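# Press the marked end of an ivory rocker switch

## Task

Push the marked end of the ivory rocker switch down until it latches there, with the switch body still lying flat. Finish with neither arm touching the switch, and with any drink can, parts box or small stack bin still upright.

## Robot and tools

Robot: two six-joint arms, left_arm and right_arm, each ending in a two-finger gripper. Joint order for every row and every per-joint list is fixed: waist, shoulder, elbow, wrist pitch, wrist yaw, wrist roll. Stated ranges in rad: waist -2.618 to 3.054, shoulder 0.000 to 3.142, elbow 0.000 to 3.142, wrist pitch -1.571 to 1.571, wrist yaw -1.571 to 1.571, wrist roll -2.094 to 2.094. Real ends may differ by up to 0.059 rad either way.

Frame: everything is in the scene frame. Origin at table-top height, halfway between the nominal arm bases; +x points forward over the table, +y toward left_arm, +z up. Calibrated bases: left_arm at (+0.035, +0.272, 0) m, right_arm at (+0.005, -0.244, 0) m, each yawed very slightly (quat_wxyz about (1,0,0,-0.009) and (1,0,0,-0.015)). A two-camera stand sits behind the arms. On each gripper the fingers point along its +z and open along its y; the reported hand position is the point between the pads, roughly 1 cm short of the tips.

execute_actions(actions, cameras): actions is a list of actions; each action is a list of up to 15 rows, one row per 1/30 s step; if fewer than 15 rows are given the last one is repeated. Every row is one list of 14 numbers in [-1, 1] covering both arms: left_arm's six joint offsets then its opening, then the same seven for right_arm. Joint numbers are offsets from the Joint targets in force when that action starts (not from the previous row), so giving the same offset in the next action moves further. Scale: 1.0 equals 2.224 rad for waist, shoulder, elbow and 8.485 rad for the three wrist joints. Opening is absolute: +1 fully open, -1 shut. An action asking any joint more than 0.059 rad beyond its range is rejected for both arms; a malformed call or a failing first action rejects the whole call. cameras: list of names, ["all"], [] or null; images arrive by default only when actions is empty (an empty list also reports state).

move(target, speed, blend, opening_speed, grip_force, blocking, cameras): target is one 14-number row as above, or a list of up to 15 such rows; every row's offsets count from the same current Joint targets. Joints are interpolated together, so hands travel on curves, with no collision avoidance. speed: rad/s of the joint with farthest to go, 0.01 to 12.57, default 0.5, one value or one per target. blend: rad of corner rounding between listed targets, 0 means stop at each. opening_speed: rate of the commanded opening per second, 0.2 or more. grip_force: newtons per pad, 10 to 50, one value or one per arm; it persists. blocking=false returns after about 0.5 s while motion continues. The result adds a move: line such as done, off_target (resting more than 0.035 rad off), moving, held or fault, plus limits=held when steps were withheld. Done does not prove contact or its absence.

wait(seconds 0 to 10, cameras): lets time run with the last commands held; a running move continues. stop(cameras): brakes a running move. zoom_image(camera, region): camera is cam_head_left or cam_head_right, region [x0, y0, x1, y1] pixels of its latest image, at most 504 by 504. finished_scene(scene): ends the current scene, given its number; irreversible, so call it only once the switch is latched and the hand is clear.

Reading results: end_effector_position (m) and end_effector_quat_wxyz per arm, possibly a few cm off at long reach. Joint positions in rad, with the pad gap in m last (0.094 open); Joint velocities likewise, or "within noise". Joint targets are the base for your next offsets. Tool commands shows present gripper commands; to leave a gripper alone, resend its current value (0 is a real command). grip_measured is the finger opening on the command scale. Joint torques are total drive output in N m, positive toward larger angles, with offsets and noise. Calls with actions also list joint angles at some steps. Flags: "joint sent to its limit", "joint command not followed" (clearance check altered targets), MOTOR HOT, OVER-TEMPERATURE FAULT (that arm folds and goes idle).

Motion limits: each joint target may lead its measured angle by at most 0.339 rad (first three joints) or 2.2 rad (wrists); targets that would put a hand over 200 mm from where it is are scaled back. Small moves may not start; unfinished moves must be recommanded.

Cameras: cam_head_left and cam_head_right, 896x504 each, mounted together above and behind the table looking down and forward; calibration is approximate (millimetres to a centimetre or so).

Cautions: approach slowly and press the marked end with modest force; a fast touch or a target far beyond contact presses hard. After pressing, pull the targets back past the measured angles so the arm stops pushing, then lift away. Never let the arms meet, and do not close a gripper on the other arm. Wrist-camera cable contact counts as touching. Do not tip the can, box or bin or push anything off the table. Stretched poses, loads and pushing against something unreachable heat motors.

Each tool is called after "Call:" as name(argument=value, ...), one argument or row to a line, values as JSON.

## Session

Call:
execute_actions(
  actions=[],
)

Scene clock: 0.00 s.
left_arm: end_effector_position=(+0.4306, +0.2970, +0.1019) grip_measured=+1.000 end_effector_quat_wxyz=(+0.594, -0.058, +0.801, +0.043) | right_arm: end_effector_position=(+0.4078, -0.2592, +0.1006) grip_measured=+1.000 end_effector_quat_wxyz=(+0.587, +0.008, +0.810, -0.016)
Joint positions: left_arm=[0.015 1.55 0.343 0.908 -0.141 -0.044 0.094] | right_arm=[-0.012 1.559 0.377 0.866 -0.004 -0.019 0.094]
Joint velocities: within noise
Joint torques (N m): no reading
Heat: left arm: 26 °C; right arm: 30 °C.
Joint targets: left_arm=[0.015 1.542 0.352 0.915 -0.142 -0.045] | right_arm=[-0.012 1.552 0.383 0.873 -0.004 -0.019]
Tool commands: left_gripper/opening=+1.0 right_gripper/opening=+1.0

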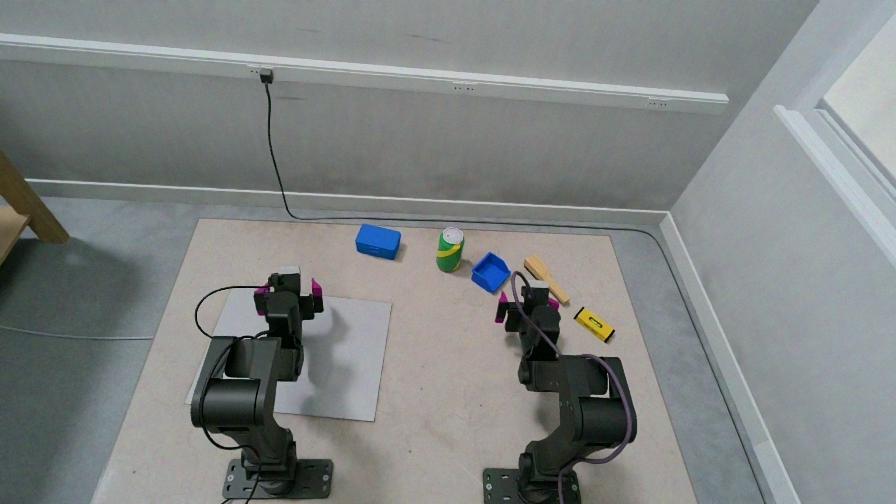

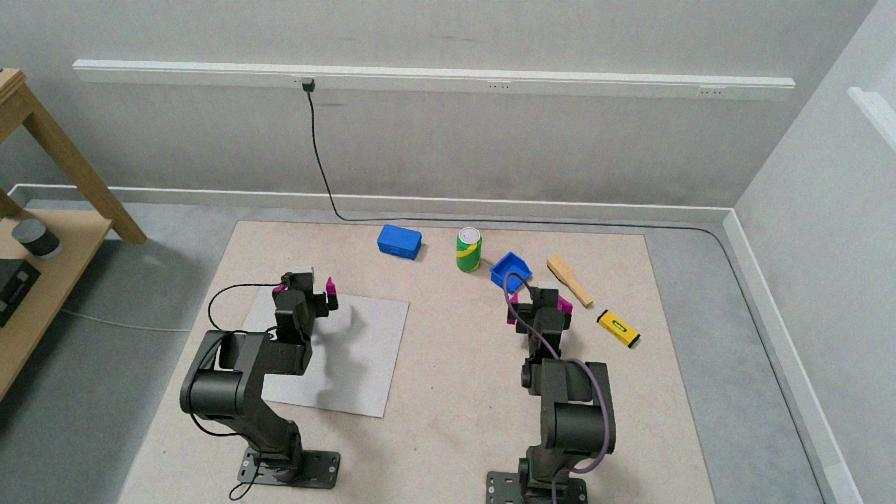

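Call:
zoom_image(
  camera="cam_head_left",
  region=[180, 240, 420, 440],
)

Call:
zoom_image(
  camera="cam_head_right",
  region=[200, 240, 440, 440],
)

Call:
zoom_image(
  camera="cam_head_left",
  region=[400, 210, 660, 420],
)

Call:
zoom_image(
  camera="cam_head_right",
  region=[400, 210, 660, 420],
)

Scaled by 2.100 from the camera's 896x504 image, which has a finer 1280x720 frame.

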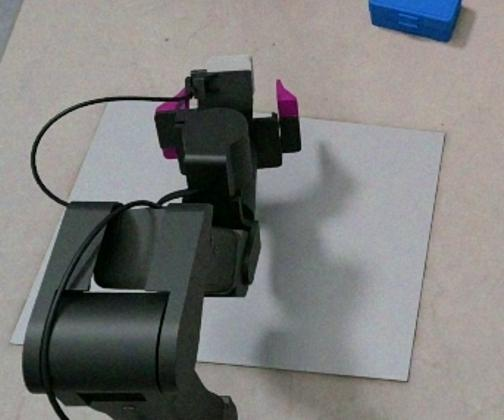

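Scaled by 2.100 from the camera's 896x504 image, which has a finer 1280x720 frame.

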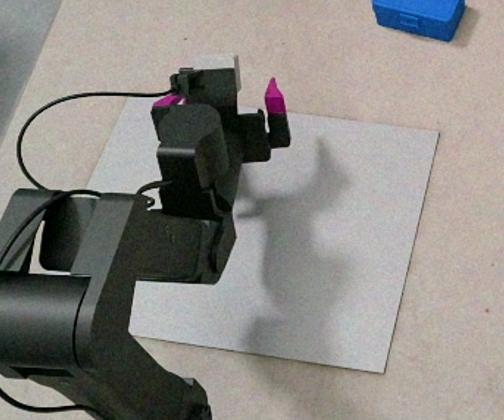

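Scaled by 1.938 from the camera's 896x504 image, which has a finer 1280x720 frame.

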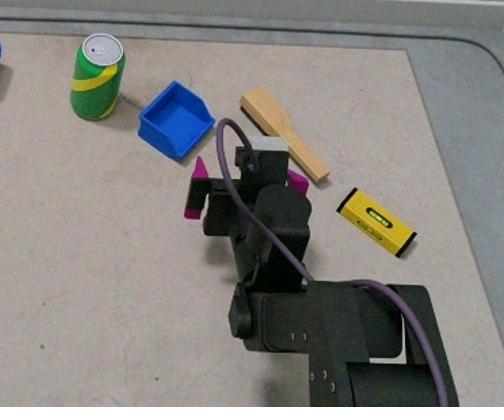

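Scaled by 1.938 from the camera's 896x504 image, which has a finer 1280x720 frame.

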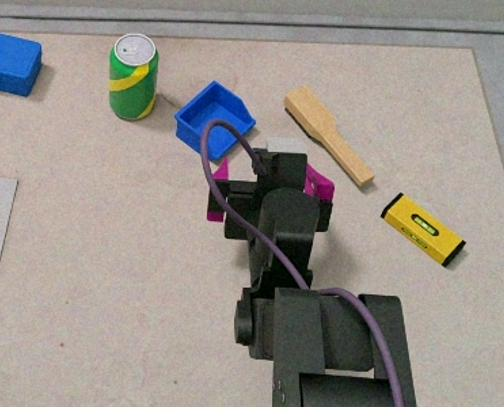

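Call:
move(
  target=[
    [0,-0.2437,0,0,0,0,1, 0,-0.248,0,0,0,0,1],
    [0.4047,-0.2437,0,0,0,0,1, -0.4047,-0.248,0,0,0,0,1],
  ],
  blend=0.1,
  cameras=["all"],
)

Scene clock: 16.67 s.
left_arm: end_effector_position=(+0.2360, +0.5630, +0.2932) grip_measured=+1.000 end_effector_quat_wxyz=(+0.694, -0.329, +0.529, +0.361) | right_arm: end_effector_position=(+0.2177, -0.5326, +0.2976) grip_measured=+1.000 end_effector_quat_wxyz=(+0.691, +0.278, +0.563, -0.358)
Joint positions: left_arm=[0.909 1.019 0.343 0.903 -0.142 -0.044 0.094] | right_arm=[-0.908 1.018 0.377 0.854 -0.001 -0.019 0.094]
Joint torques (N m): left_arm=[0.47 -3.38 8.59 2.18 0.04 -0.03] | right_arm=[-0.38 -2.7 8.09 2.18 -0.05 -0.02]
Heat: left arm: 28 °C; right arm: 33 °C.
Joint targets: left_arm=[0.915 1.000 0.352 0.915 -0.142 -0.045] | right_arm=[-0.912 1.001 0.383 0.873 -0.004 -0.019]
move: done

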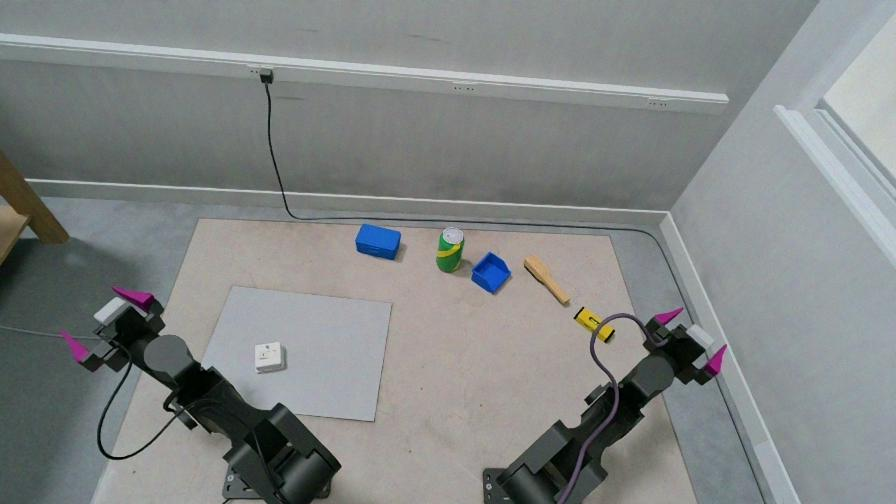

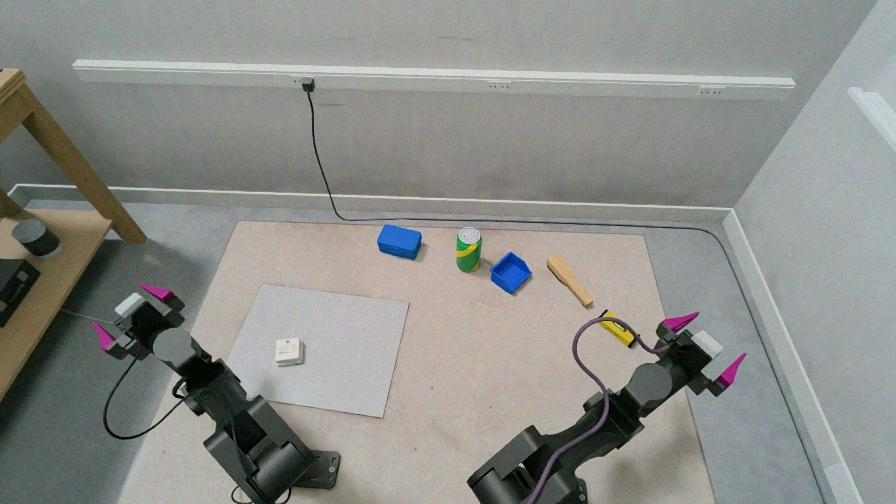

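Call:
zoom_image(
  camera="cam_head_left",
  region=[240, 330, 300, 385],
)

Call:
zoom_image(
  camera="cam_head_right",
  region=[260, 325, 320, 380],
)

Scaled by 8.400 from the camera's 896x504 image, which has a finer 1280x720 frame.

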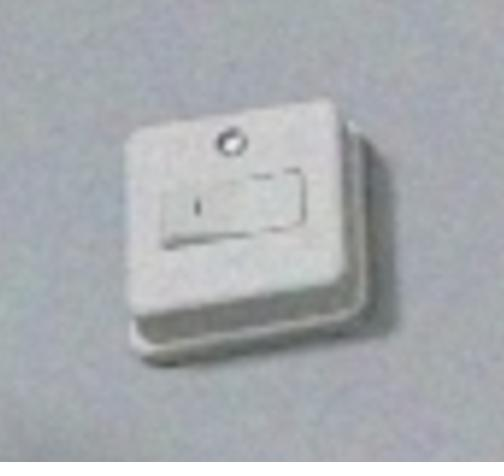

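Scaled by 8.400 from the camera's 896x504 image, which has a finer 1280x720 frame.

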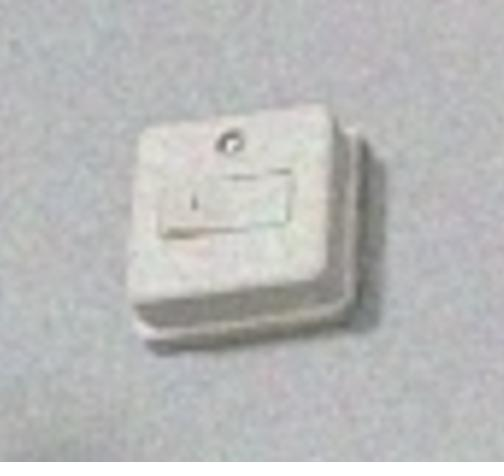

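Call:
zoom_image(
  camera="cam_head_left",
  region=[40, 270, 200, 400],
)

Call:
zoom_image(
  camera="cam_head_right",
  region=[640, 290, 800, 420],
)

Scaled by 3.150 from the camera's 896x504 image, which has a finer 1280x720 frame.

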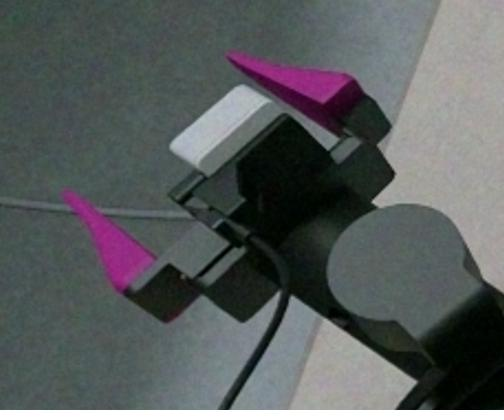

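Scaled by 3.150 from the camera's 896x504 image, which has a finer 1280x720 frame.

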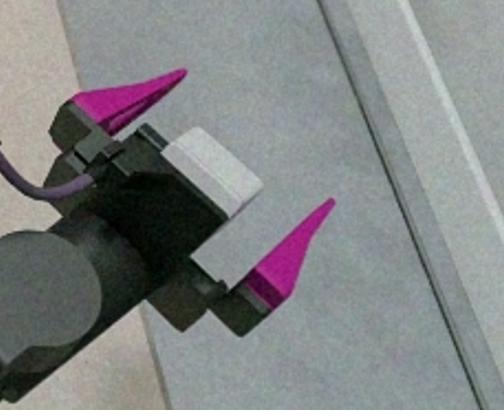

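Call:
move(
  target=[-0.1985,0.1842,0.3718,-0.2658,0.0698,0.0053,-1,0,0,0,0,0,0,1],
  cameras=["all"],
  speed=0.8,
)

Call:
zoom_image(
  camera="cam_head_left",
  region=[150, 240, 400, 440],
)

Call:
zoom_image(
  camera="cam_head_right",
  region=[180, 240, 430, 440],
)

Scene clock: 47.53 s.
left_arm: end_effector_position=(+0.2694, +0.3053, +0.1432) grip_measured=-0.995 end_effector_quat_wxyz=(+0.045, -0.230, +0.949, -0.209) | right_arm: end_effector_position=(+0.2177, -0.5326, +0.2976) grip_measured=+1.000 end_effector_quat_wxyz=(+0.691, +0.278, +0.563, -0.358)
Joint positions: left_arm=[0.478 1.397 1.151 -1.331 0.431 -0.014 0] | right_arm=[-0.908 1.018 0.377 0.854 -0.001 -0.019 0.094]
Joint torques (N m): left_arm=[-0.44 -2.97 9.46 0.43 0.53 0.08] | right_arm=[-0.38 -2.71 8.08 2.18 -0.05 -0.02]
Heat: left arm: 29 °C; right arm: 34 °C.
Joint targets: left_arm=[0.473 1.409 1.179 -1.341 0.450 0.000] | right_arm=[-0.912 1.001 0.383 0.873 -0.004 -0.019]
move: done

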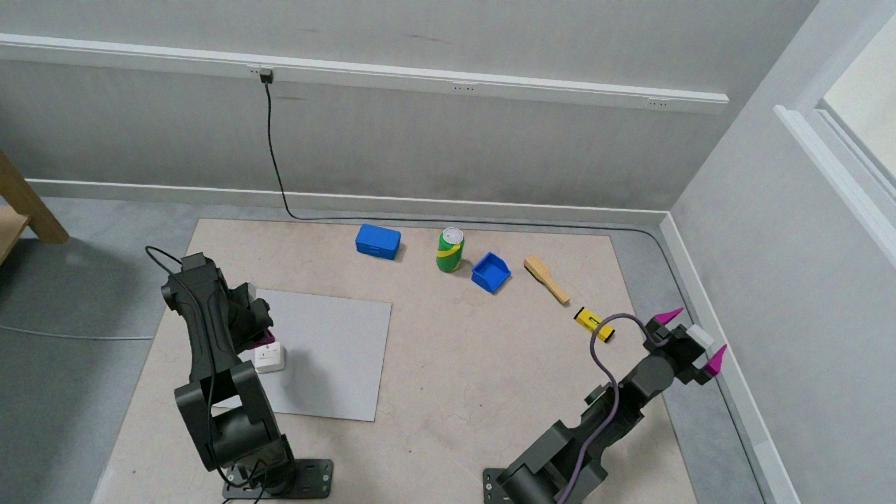

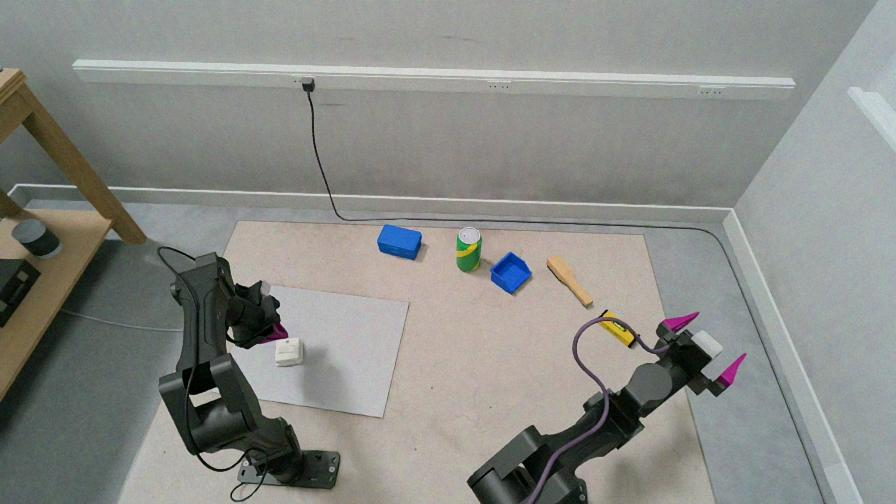

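Scaled by 2.016 from the camera's 896x504 image, which has a finer 1280x720 frame.

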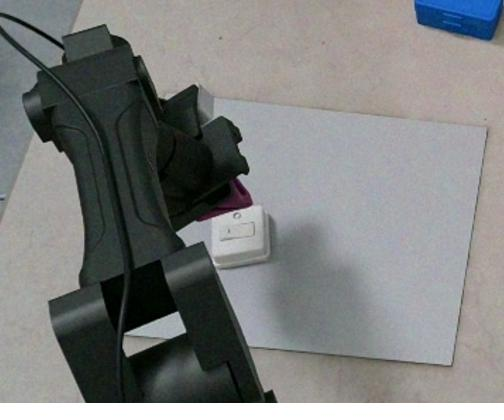

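Scaled by 2.016 from the camera's 896x504 image, which has a finer 1280x720 frame.

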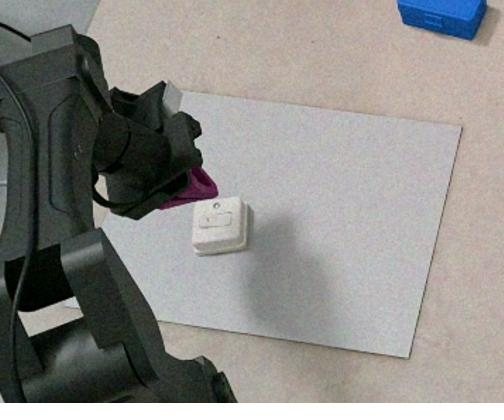

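Call:
zoom_image(
  camera="cam_head_left",
  region=[235, 310, 305, 380],
)

Call:
zoom_image(
  camera="cam_head_right",
  region=[250, 300, 320, 370],
)

Scaled by 7.200 from the camera's 896x504 image, which has a finer 1280x720 frame.

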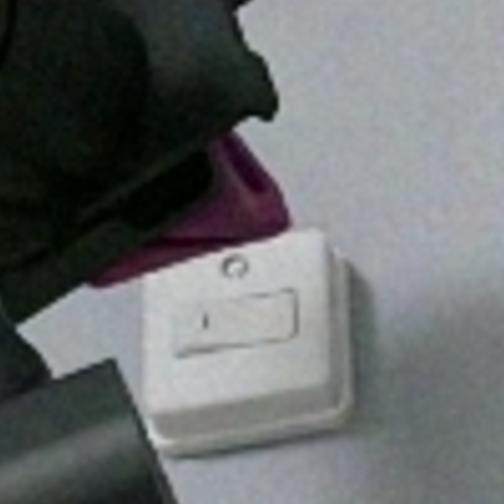

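Scaled by 7.200 from the camera's 896x504 image, which has a finer 1280x720 frame.

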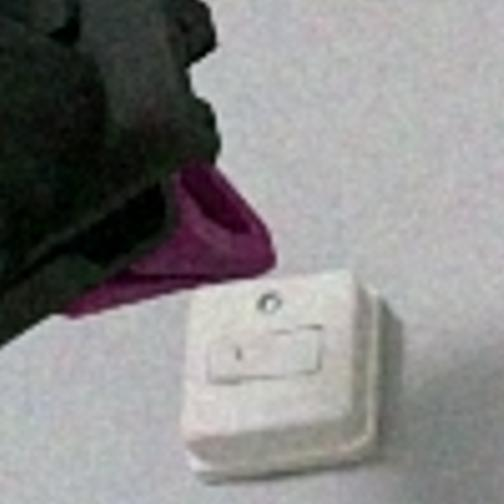

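Call:
zoom_image(
  camera="cam_head_right",
  region=[650, 300, 750, 400],
)

Call:
zoom_image(
  camera="cam_head_left",
  region=[640, 300, 740, 400],
)

Scaled by 5.040 from the camera's 896x504 image, which has a finer 1280x720 frame.

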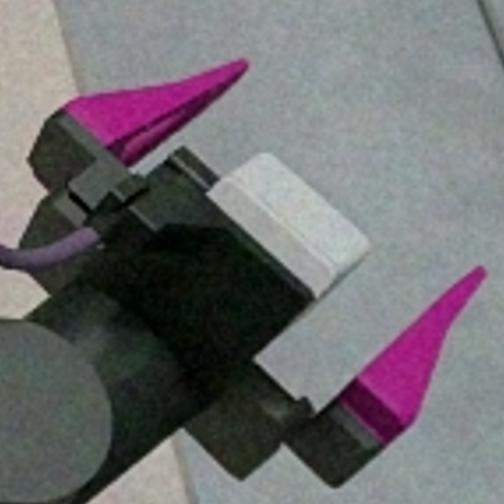

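Scaled by 5.040 from the camera's 896x504 image, which has a finer 1280x720 frame.

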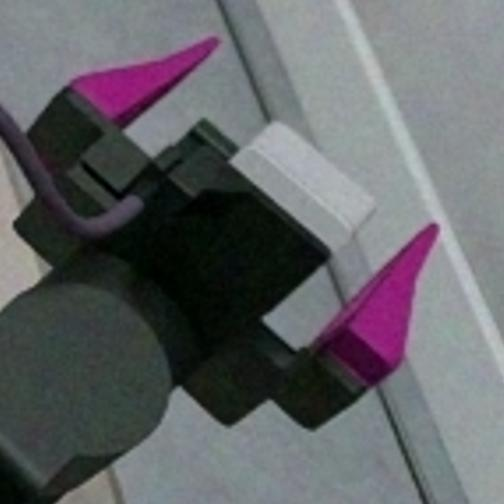

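Call:
move(
  target=[0.06205,0.06295,-0.05306,0.03111,0.00177,0,-1,0,0,0,0,0,0,1],
  cameras=["all"],
  speed=0.4,
)

Call:
zoom_image(
  camera="cam_head_left",
  region=[235, 310, 305, 380],
)

Call:
zoom_image(
  camera="cam_head_right",
  region=[250, 310, 320, 380],
)

Scene clock: 71.53 s.
left_arm: end_effector_position=(+0.2919, +0.3513, +0.0911) grip_measured=-0.995 end_effector_quat_wxyz=(+0.065, -0.289, +0.932, -0.211) | right_arm: end_effector_position=(+0.2177, -0.5326, +0.2976) grip_measured=+1.000 end_effector_quat_wxyz=(+0.691, +0.278, +0.563, -0.358)
Joint positions: left_arm=[0.607 1.539 1.065 -1.092 0.446 -0.014 0] | right_arm=[-0.908 1.018 0.377 0.854 -0.001 -0.019 0.094]
Joint torques (N m): left_arm=[0.32 -4.48 6.23 0.69 0.52 0.11] | right_arm=[-0.36 -2.71 8.08 2.18 -0.05 -0.03]
Heat: left arm: 30 °C; right arm: 34 °C.
Joint targets: left_arm=[0.611 1.549 1.061 -1.077 0.465 0.000] | right_arm=[-0.912 1.001 0.383 0.873 -0.004 -0.019]
move: done

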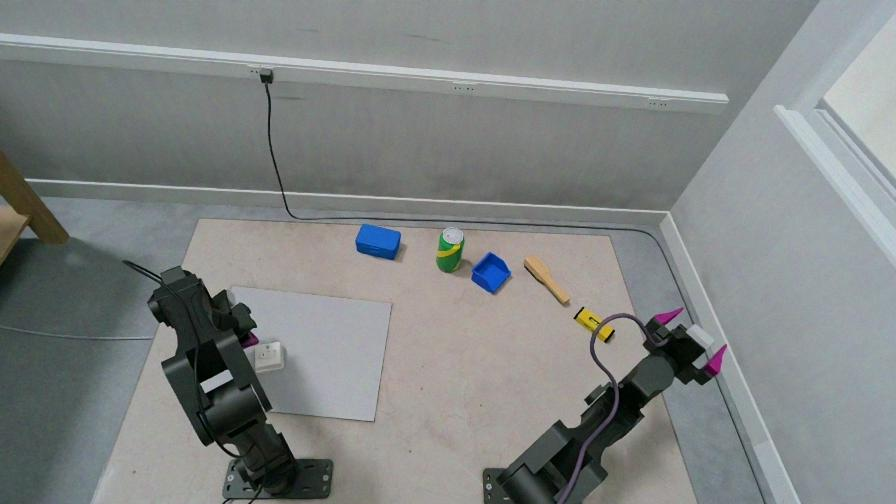

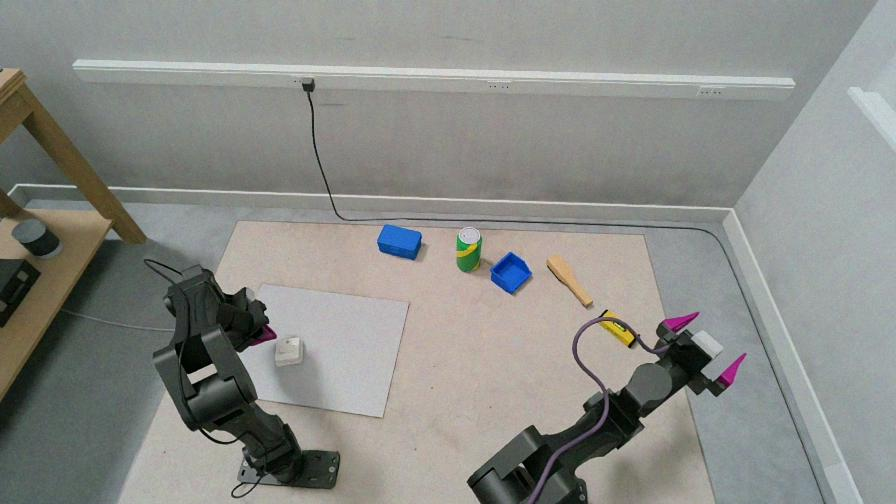

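Scaled by 7.200 from the camera's 896x504 image, which has a finer 1280x720 frame.

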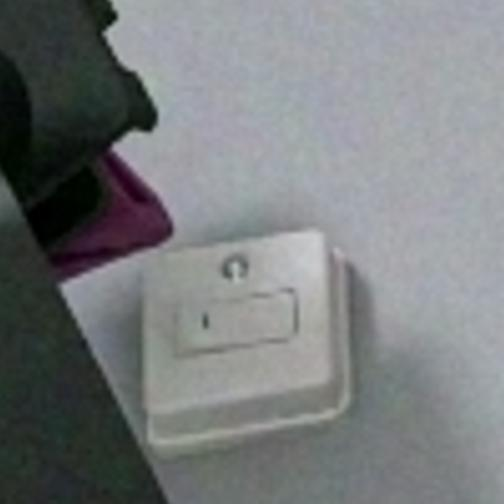

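Scaled by 7.200 from the camera's 896x504 image, which has a finer 1280x720 frame.

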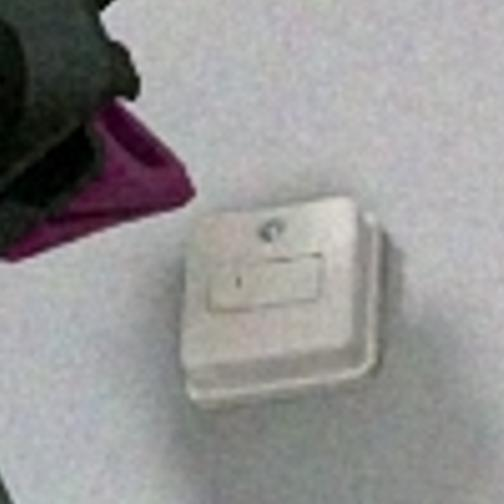

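Call:
move(
  target=[0.00405,0.01079,-0.06115,0.01768,0,0,-1,0,0,0,0,0,0,1],
  cameras=["all"],
  speed=0.2,
)

Call:
zoom_image(
  camera="cam_head_left",
  region=[235, 310, 305, 380],
)

Call:
zoom_image(
  camera="cam_head_right",
  region=[250, 310, 320, 380],
)

Scene clock: 82.83 s.
left_arm: end_effector_position=(+0.2849, +0.3485, +0.0539) grip_measured=-0.995 end_effector_quat_wxyz=(+0.063, -0.293, +0.930, -0.212) | right_arm: end_effector_position=(+0.2177, -0.5326, +0.2976) grip_measured=+1.000 end_effector_quat_wxyz=(+0.691, +0.278, +0.563, -0.358)
Joint positions: left_arm=[0.613 1.56 0.93 -0.942 0.447 -0.014 0] | right_arm=[-0.908 1.018 0.377 0.854 -0.001 -0.019 0.094]
Joint torques (N m): left_arm=[0.51 -4.19 5.83 0.63 0.52 0.11] | right_arm=[-0.38 -2.71 8.1 2.18 -0.05 -0.02]
Heat: left arm: 28 °C; right arm: 35 °C.
Joint targets: left_arm=[0.620 1.573 0.925 -0.926 0.465 0.000] | right_arm=[-0.912 1.001 0.383 0.873 -0.004 -0.019]
move: done

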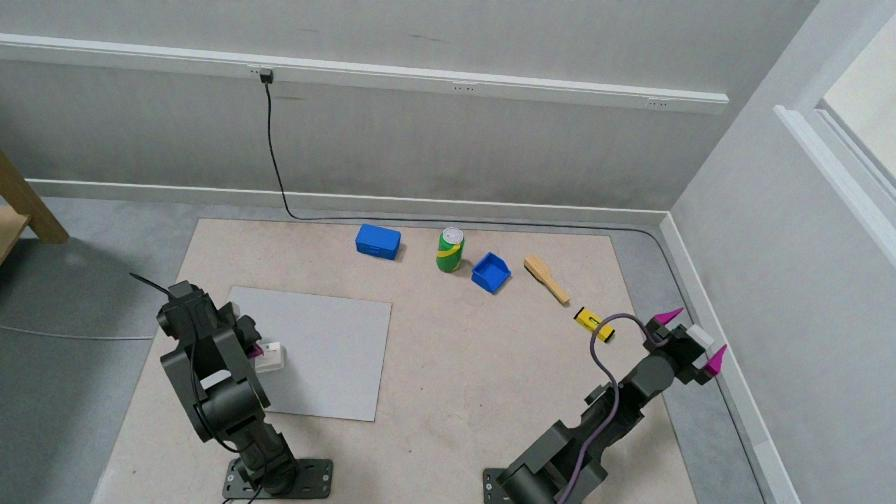

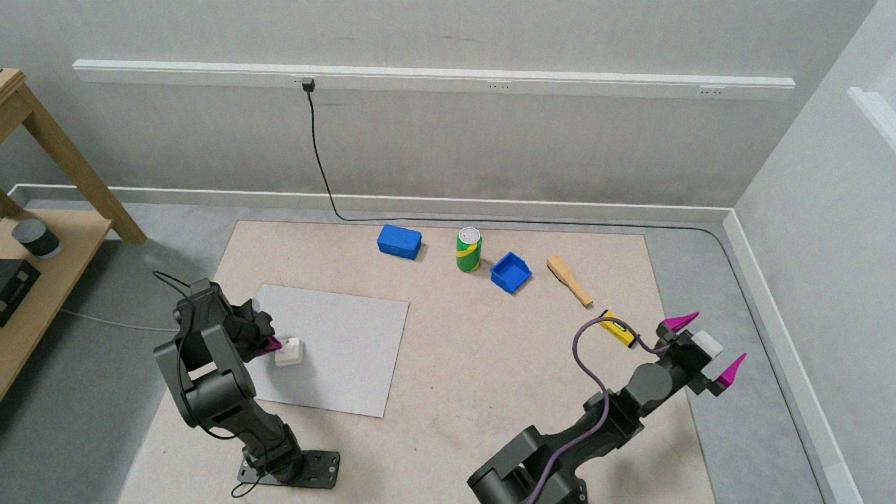

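Scaled by 7.200 from the camera's 896x504 image, which has a finer 1280x720 frame.

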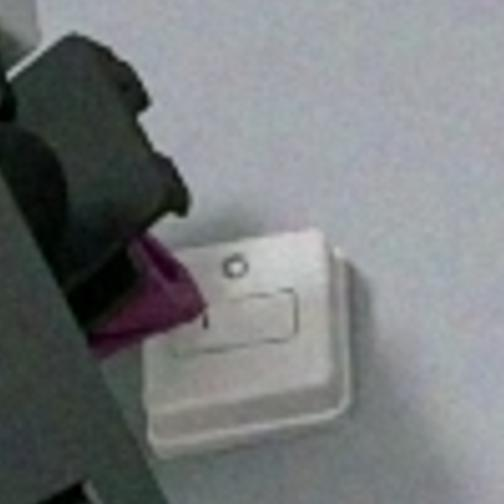

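Scaled by 7.200 from the camera's 896x504 image, which has a finer 1280x720 frame.

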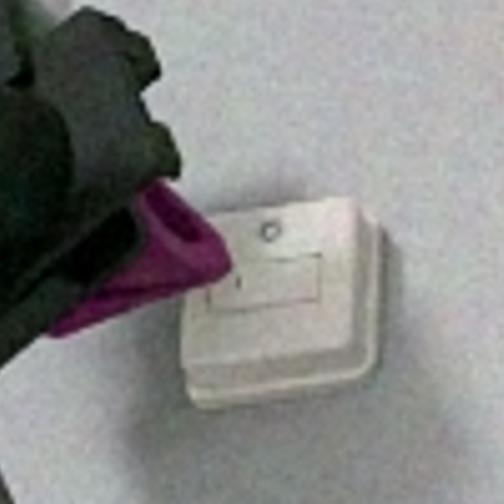

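Call:
move(
  target=[0.00135,0.00719,-0.00989,0.0046,0,0,-1,0,0,0,0,0,0,1],
  cameras=["all"],
  speed=0.05,
)

Call:
zoom_image(
  camera="cam_head_left",
  region=[235, 310, 305, 380],
)

Call:
zoom_image(
  camera="cam_head_right",
  region=[250, 310, 320, 380],
)

Scene clock: 90.57 s.
left_arm: end_effector_position=(+0.2857, +0.3499, +0.0458) grip_measured=-0.995 end_effector_quat_wxyz=(+0.065, -0.294, +0.930, -0.212) | right_arm: end_effector_position=(+0.2177, -0.5326, +0.2976) grip_measured=+1.000 end_effector_quat_wxyz=(+0.691, +0.278, +0.563, -0.358)
Joint positions: left_arm=[0.617 1.574 0.909 -0.903 0.447 -0.014 0] | right_arm=[-0.908 1.018 0.377 0.854 -0.001 -0.019 0.094]
Joint torques (N m): left_arm=[0.54 -4.1 5.64 0.7 0.51 0.12] | right_arm=[-0.38 -2.71 8.09 2.18 -0.05 -0.03]
Heat: left arm: 28 °C; right arm: 35 °C.
Joint targets: left_arm=[0.623 1.589 0.903 -0.887 0.465 0.000] | right_arm=[-0.912 1.001 0.383 0.873 -0.004 -0.019]
move: done

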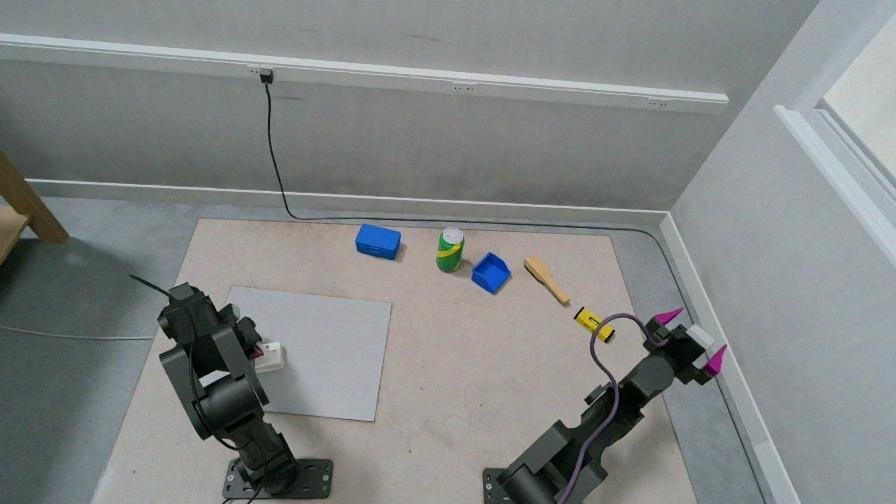

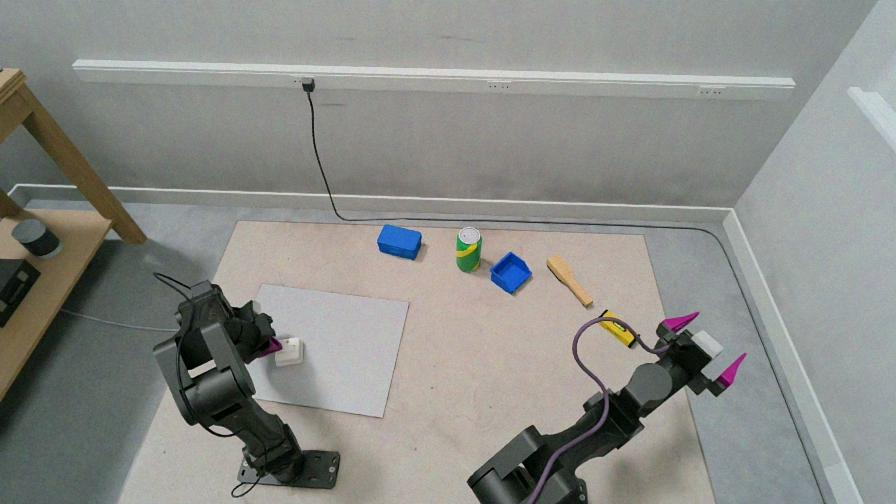

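Scaled by 7.200 from the camera's 896x504 image, which has a finer 1280x720 frame.

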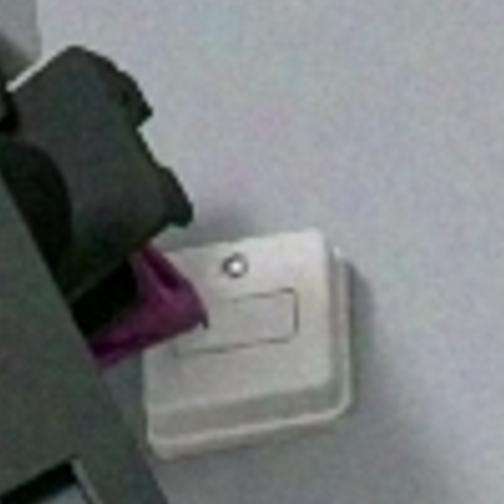

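Scaled by 7.200 from the camera's 896x504 image, which has a finer 1280x720 frame.

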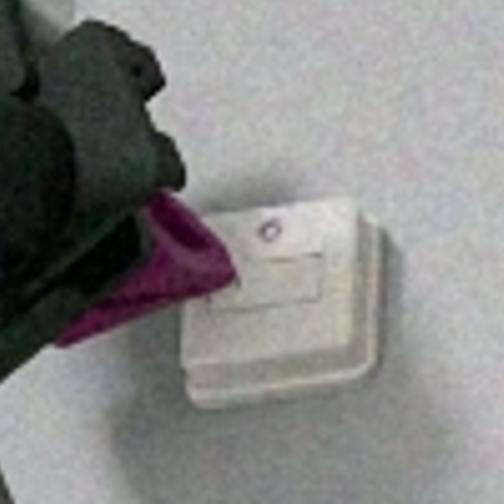

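Call:
move(
  target=[0.0036,0.00472,-0.00243,0.00154,0,0,-1,0,0,0,0,0,0,1],
  cameras=["all"],
  speed=0.05,
)

Call:
zoom_image(
  camera="cam_head_left",
  region=[235, 310, 305, 380],
)

Call:
zoom_image(
  camera="cam_head_right",
  region=[250, 310, 320, 380],
)

Scene clock: 94.53 s.
left_arm: end_effector_position=(+0.2864, +0.3522, +0.0441) grip_measured=-0.995 end_effector_quat_wxyz=(+0.067, -0.297, +0.928, -0.213) | right_arm: end_effector_position=(+0.2177, -0.5326, +0.2976) grip_measured=+1.000 end_effector_quat_wxyz=(+0.691, +0.278, +0.563, -0.358)
Joint positions: left_arm=[0.624 1.581 0.908 -0.893 0.45 -0.014 0] | right_arm=[-0.908 1.018 0.377 0.854 -0.001 -0.019 0.094]
Joint torques (N m): left_arm=[0.51 -3.86 5.33 0.73 0.51 0.11] | right_arm=[-0.38 -2.71 8.08 2.18 -0.05 -0.02]
Heat: left arm: 28 °C; right arm: 35 °C.
Joint targets: left_arm=[0.631 1.600 0.897 -0.874 0.465 0.000] | right_arm=[-0.912 1.001 0.383 0.873 -0.004 -0.019]
move: done

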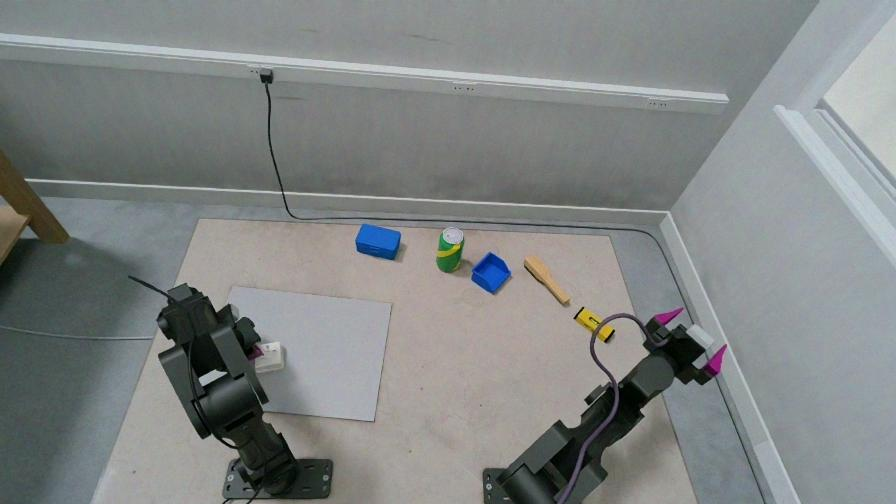

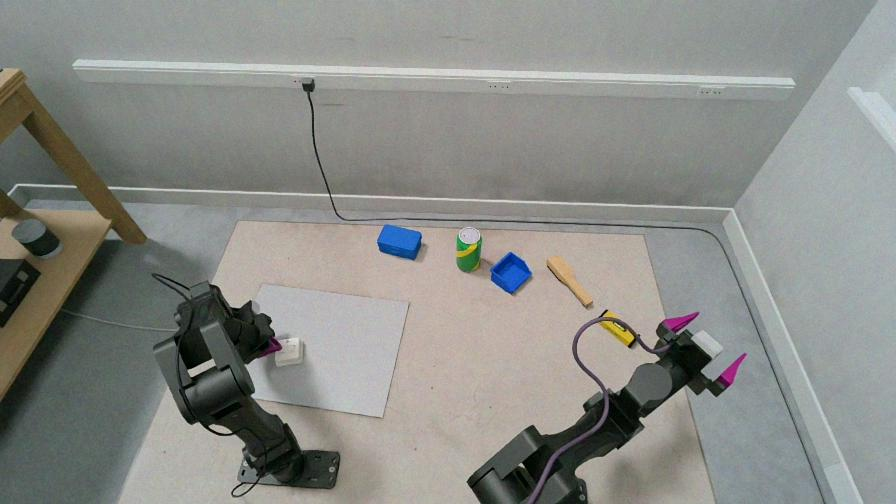

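Scaled by 7.200 from the camera's 896x504 image, which has a finer 1280x720 frame.

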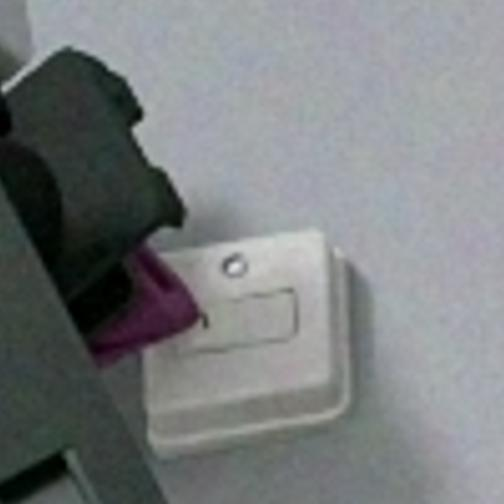

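Scaled by 7.200 from the camera's 896x504 image, which has a finer 1280x720 frame.

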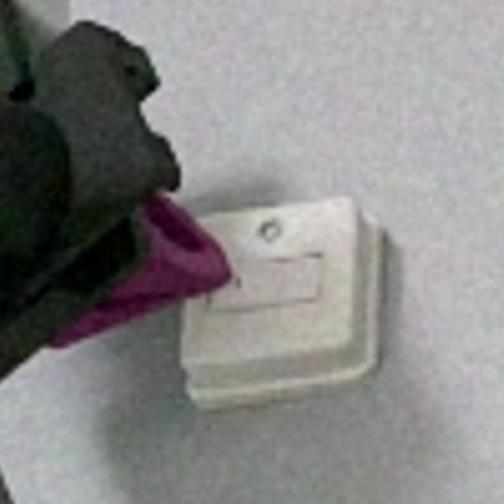

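Call:
move(
  target=[0,0.00246,-0.00344,0.00155,0,0,-1,0,0,0,0,0,0,1],
  cameras=["all"],
  speed=0.05,
)

Call:
zoom_image(
  camera="cam_head_left",
  region=[235, 310, 305, 380],
)

Call:
zoom_image(
  camera="cam_head_right",
  region=[250, 310, 320, 380],
)

Scene clock: 97.10 s.
left_arm: end_effector_position=(+0.2864, +0.3515, +0.0437) grip_measured=-0.995 end_effector_quat_wxyz=(+0.068, -0.298, +0.927, -0.216) | right_arm: end_effector_position=(+0.2177, -0.5326, +0.2976) grip_measured=+1.000 end_effector_quat_wxyz=(+0.691, +0.278, +0.563, -0.358)
Joint positions: left_arm=[0.627 1.581 0.903 -0.889 0.457 -0.014 0] | right_arm=[-0.908 1.018 0.377 0.854 -0.001 -0.019 0.094]
Joint torques (N m): left_arm=[0.28 -3.45 5.09 0.83 0.4 0.1] | right_arm=[-0.36 -2.71 8.08 2.18 -0.05 -0.03]
Heat: left arm: 28 °C; right arm: 35 °C.
Joint targets: left_arm=[0.631 1.605 0.890 -0.861 0.465 0.000] | right_arm=[-0.912 1.001 0.383 0.873 -0.004 -0.019]
move: done

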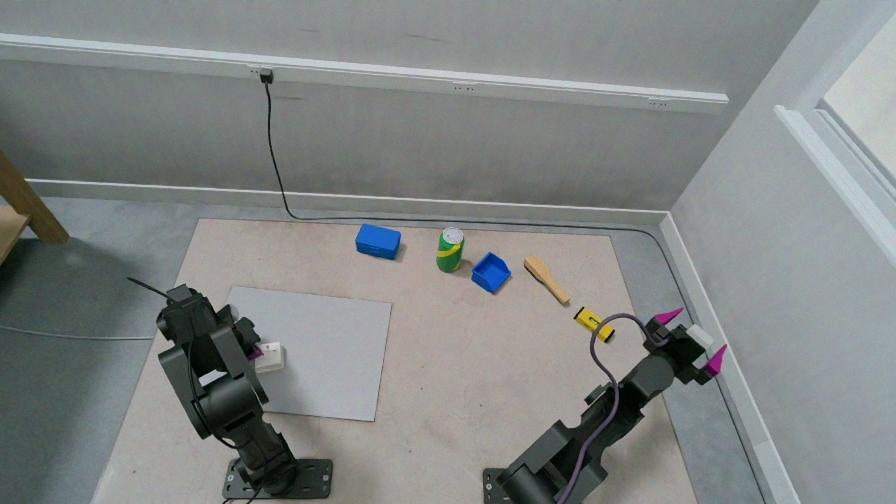

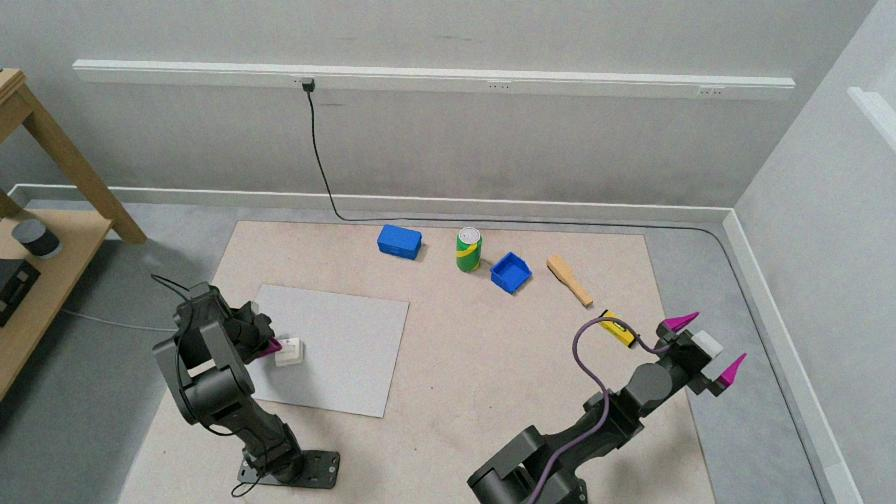

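Scaled by 7.200 from the camera's 896x504 image, which has a finer 1280x720 frame.

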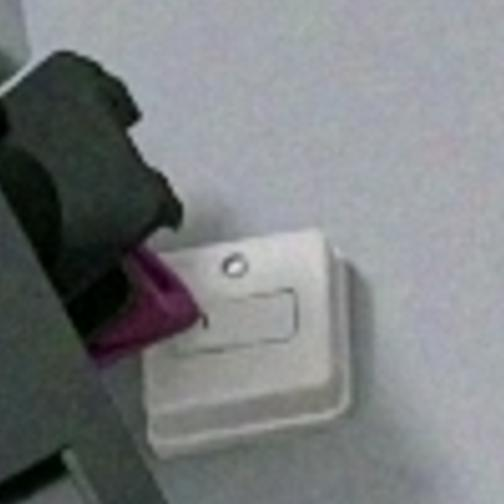

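Scaled by 7.200 from the camera's 896x504 image, which has a finer 1280x720 frame.

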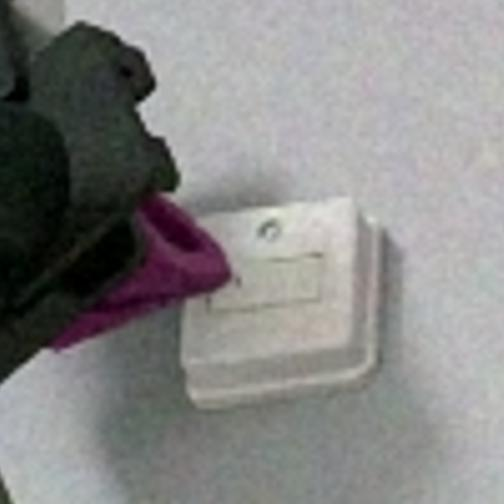

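Call:
move(
  target=[0,0.0041,-0.00573,0.00258,0,0,-1,0,0,0,0,0,0,1],
  cameras=[],
  speed=0.05,
)

Scene clock: 100.93 s.
left_arm: end_effector_position=(+0.2866, +0.3515, +0.0377) grip_measured=-0.995 end_effector_quat_wxyz=(+0.068, -0.299, +0.926, -0.219) | right_arm: end_effector_position=(+0.2177, -0.5326, +0.2976) grip_measured=+1.000 end_effector_quat_wxyz=(+0.691, +0.278, +0.563, -0.358)
Joint positions: left_arm=[0.63 1.595 0.889 -0.864 0.462 -0.013 0] | right_arm=[-0.908 1.018 0.377 0.854 -0.001 -0.019 0.094]
Joint torques (N m): left_arm=[0.09 -3.81 5.09 0.77 0.37 0.11] | right_arm=[-0.39 -2.73 8.09 2.18 -0.05 -0.02]
Heat: left arm: 27 °C; right arm: 35 °C.
Joint targets: left_arm=[0.631 1.614 0.877 -0.839 0.465 0.000] | right_arm=[-0.912 1.001 0.383 0.873 -0.004 -0.019]
move: done
No camera images: "cameras" was empty.

Call:
wait(
  seconds=0,
  cameras=["all"],
)

Call:
zoom_image(
  camera="cam_head_left",
  region=[235, 310, 305, 380],
)

Call:
zoom_image(
  camera="cam_head_right",
  region=[250, 310, 320, 380],
)

Scene clock: 101.87 s.
left_arm: end_effector_position=(+0.2866, +0.3515, +0.0377) grip_measured=-0.995 end_effector_quat_wxyz=(+0.068, -0.299, +0.926, -0.219) | right_arm: end_effector_position=(+0.2177, -0.5326, +0.2976) grip_measured=+1.000 end_effector_quat_wxyz=(+0.691, +0.278, +0.563, -0.358)
Joint positions: left_arm=[0.63 1.595 0.889 -0.864 0.462 -0.013 0] | right_arm=[-0.908 1.018 0.377 0.854 -0.001 -0.019 0.094]
Joint torques (N m): left_arm=[0.06 -3.74 5.14 0.78 0.32 0.09] | right_arm=[-0.38 -2.71 8.09 2.18 -0.05 -0.02]
Heat: left arm: 27 °C; right arm: 35 °C.
Joint targets: left_arm=[0.631 1.614 0.877 -0.839 0.465 0.000] | right_arm=[-0.912 1.001 0.383 0.873 -0.004 -0.019]
Tool commands: left_gripper/opening=-1.0 right_gripper/opening=+1.0

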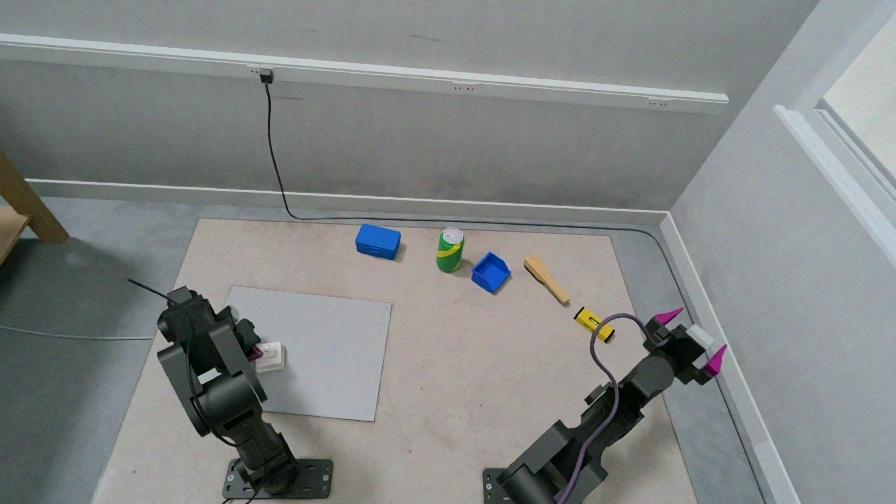

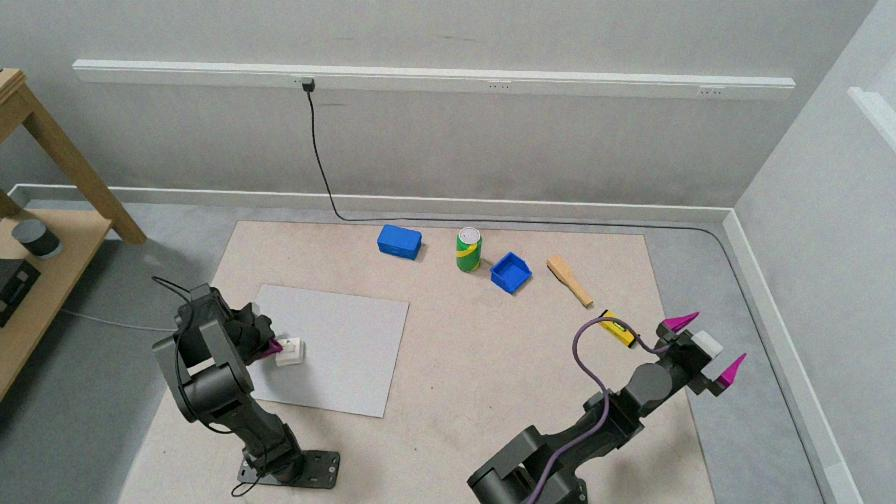

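Scaled by 7.200 from the camera's 896x504 image, which has a finer 1280x720 frame.

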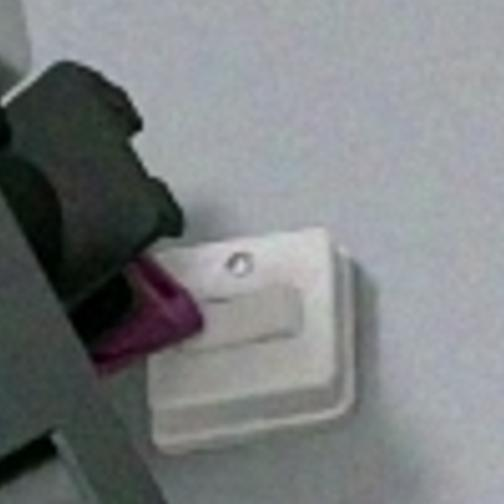

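Scaled by 7.200 from the camera's 896x504 image, which has a finer 1280x720 frame.

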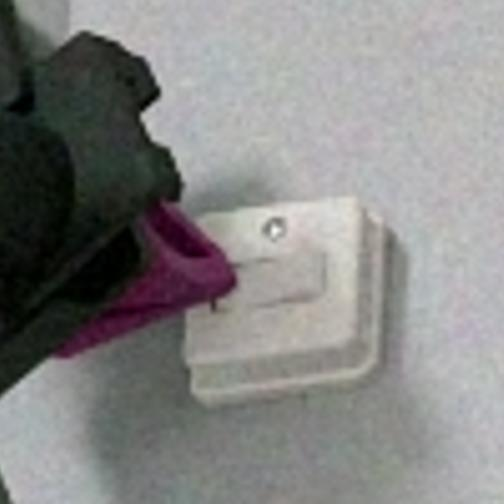

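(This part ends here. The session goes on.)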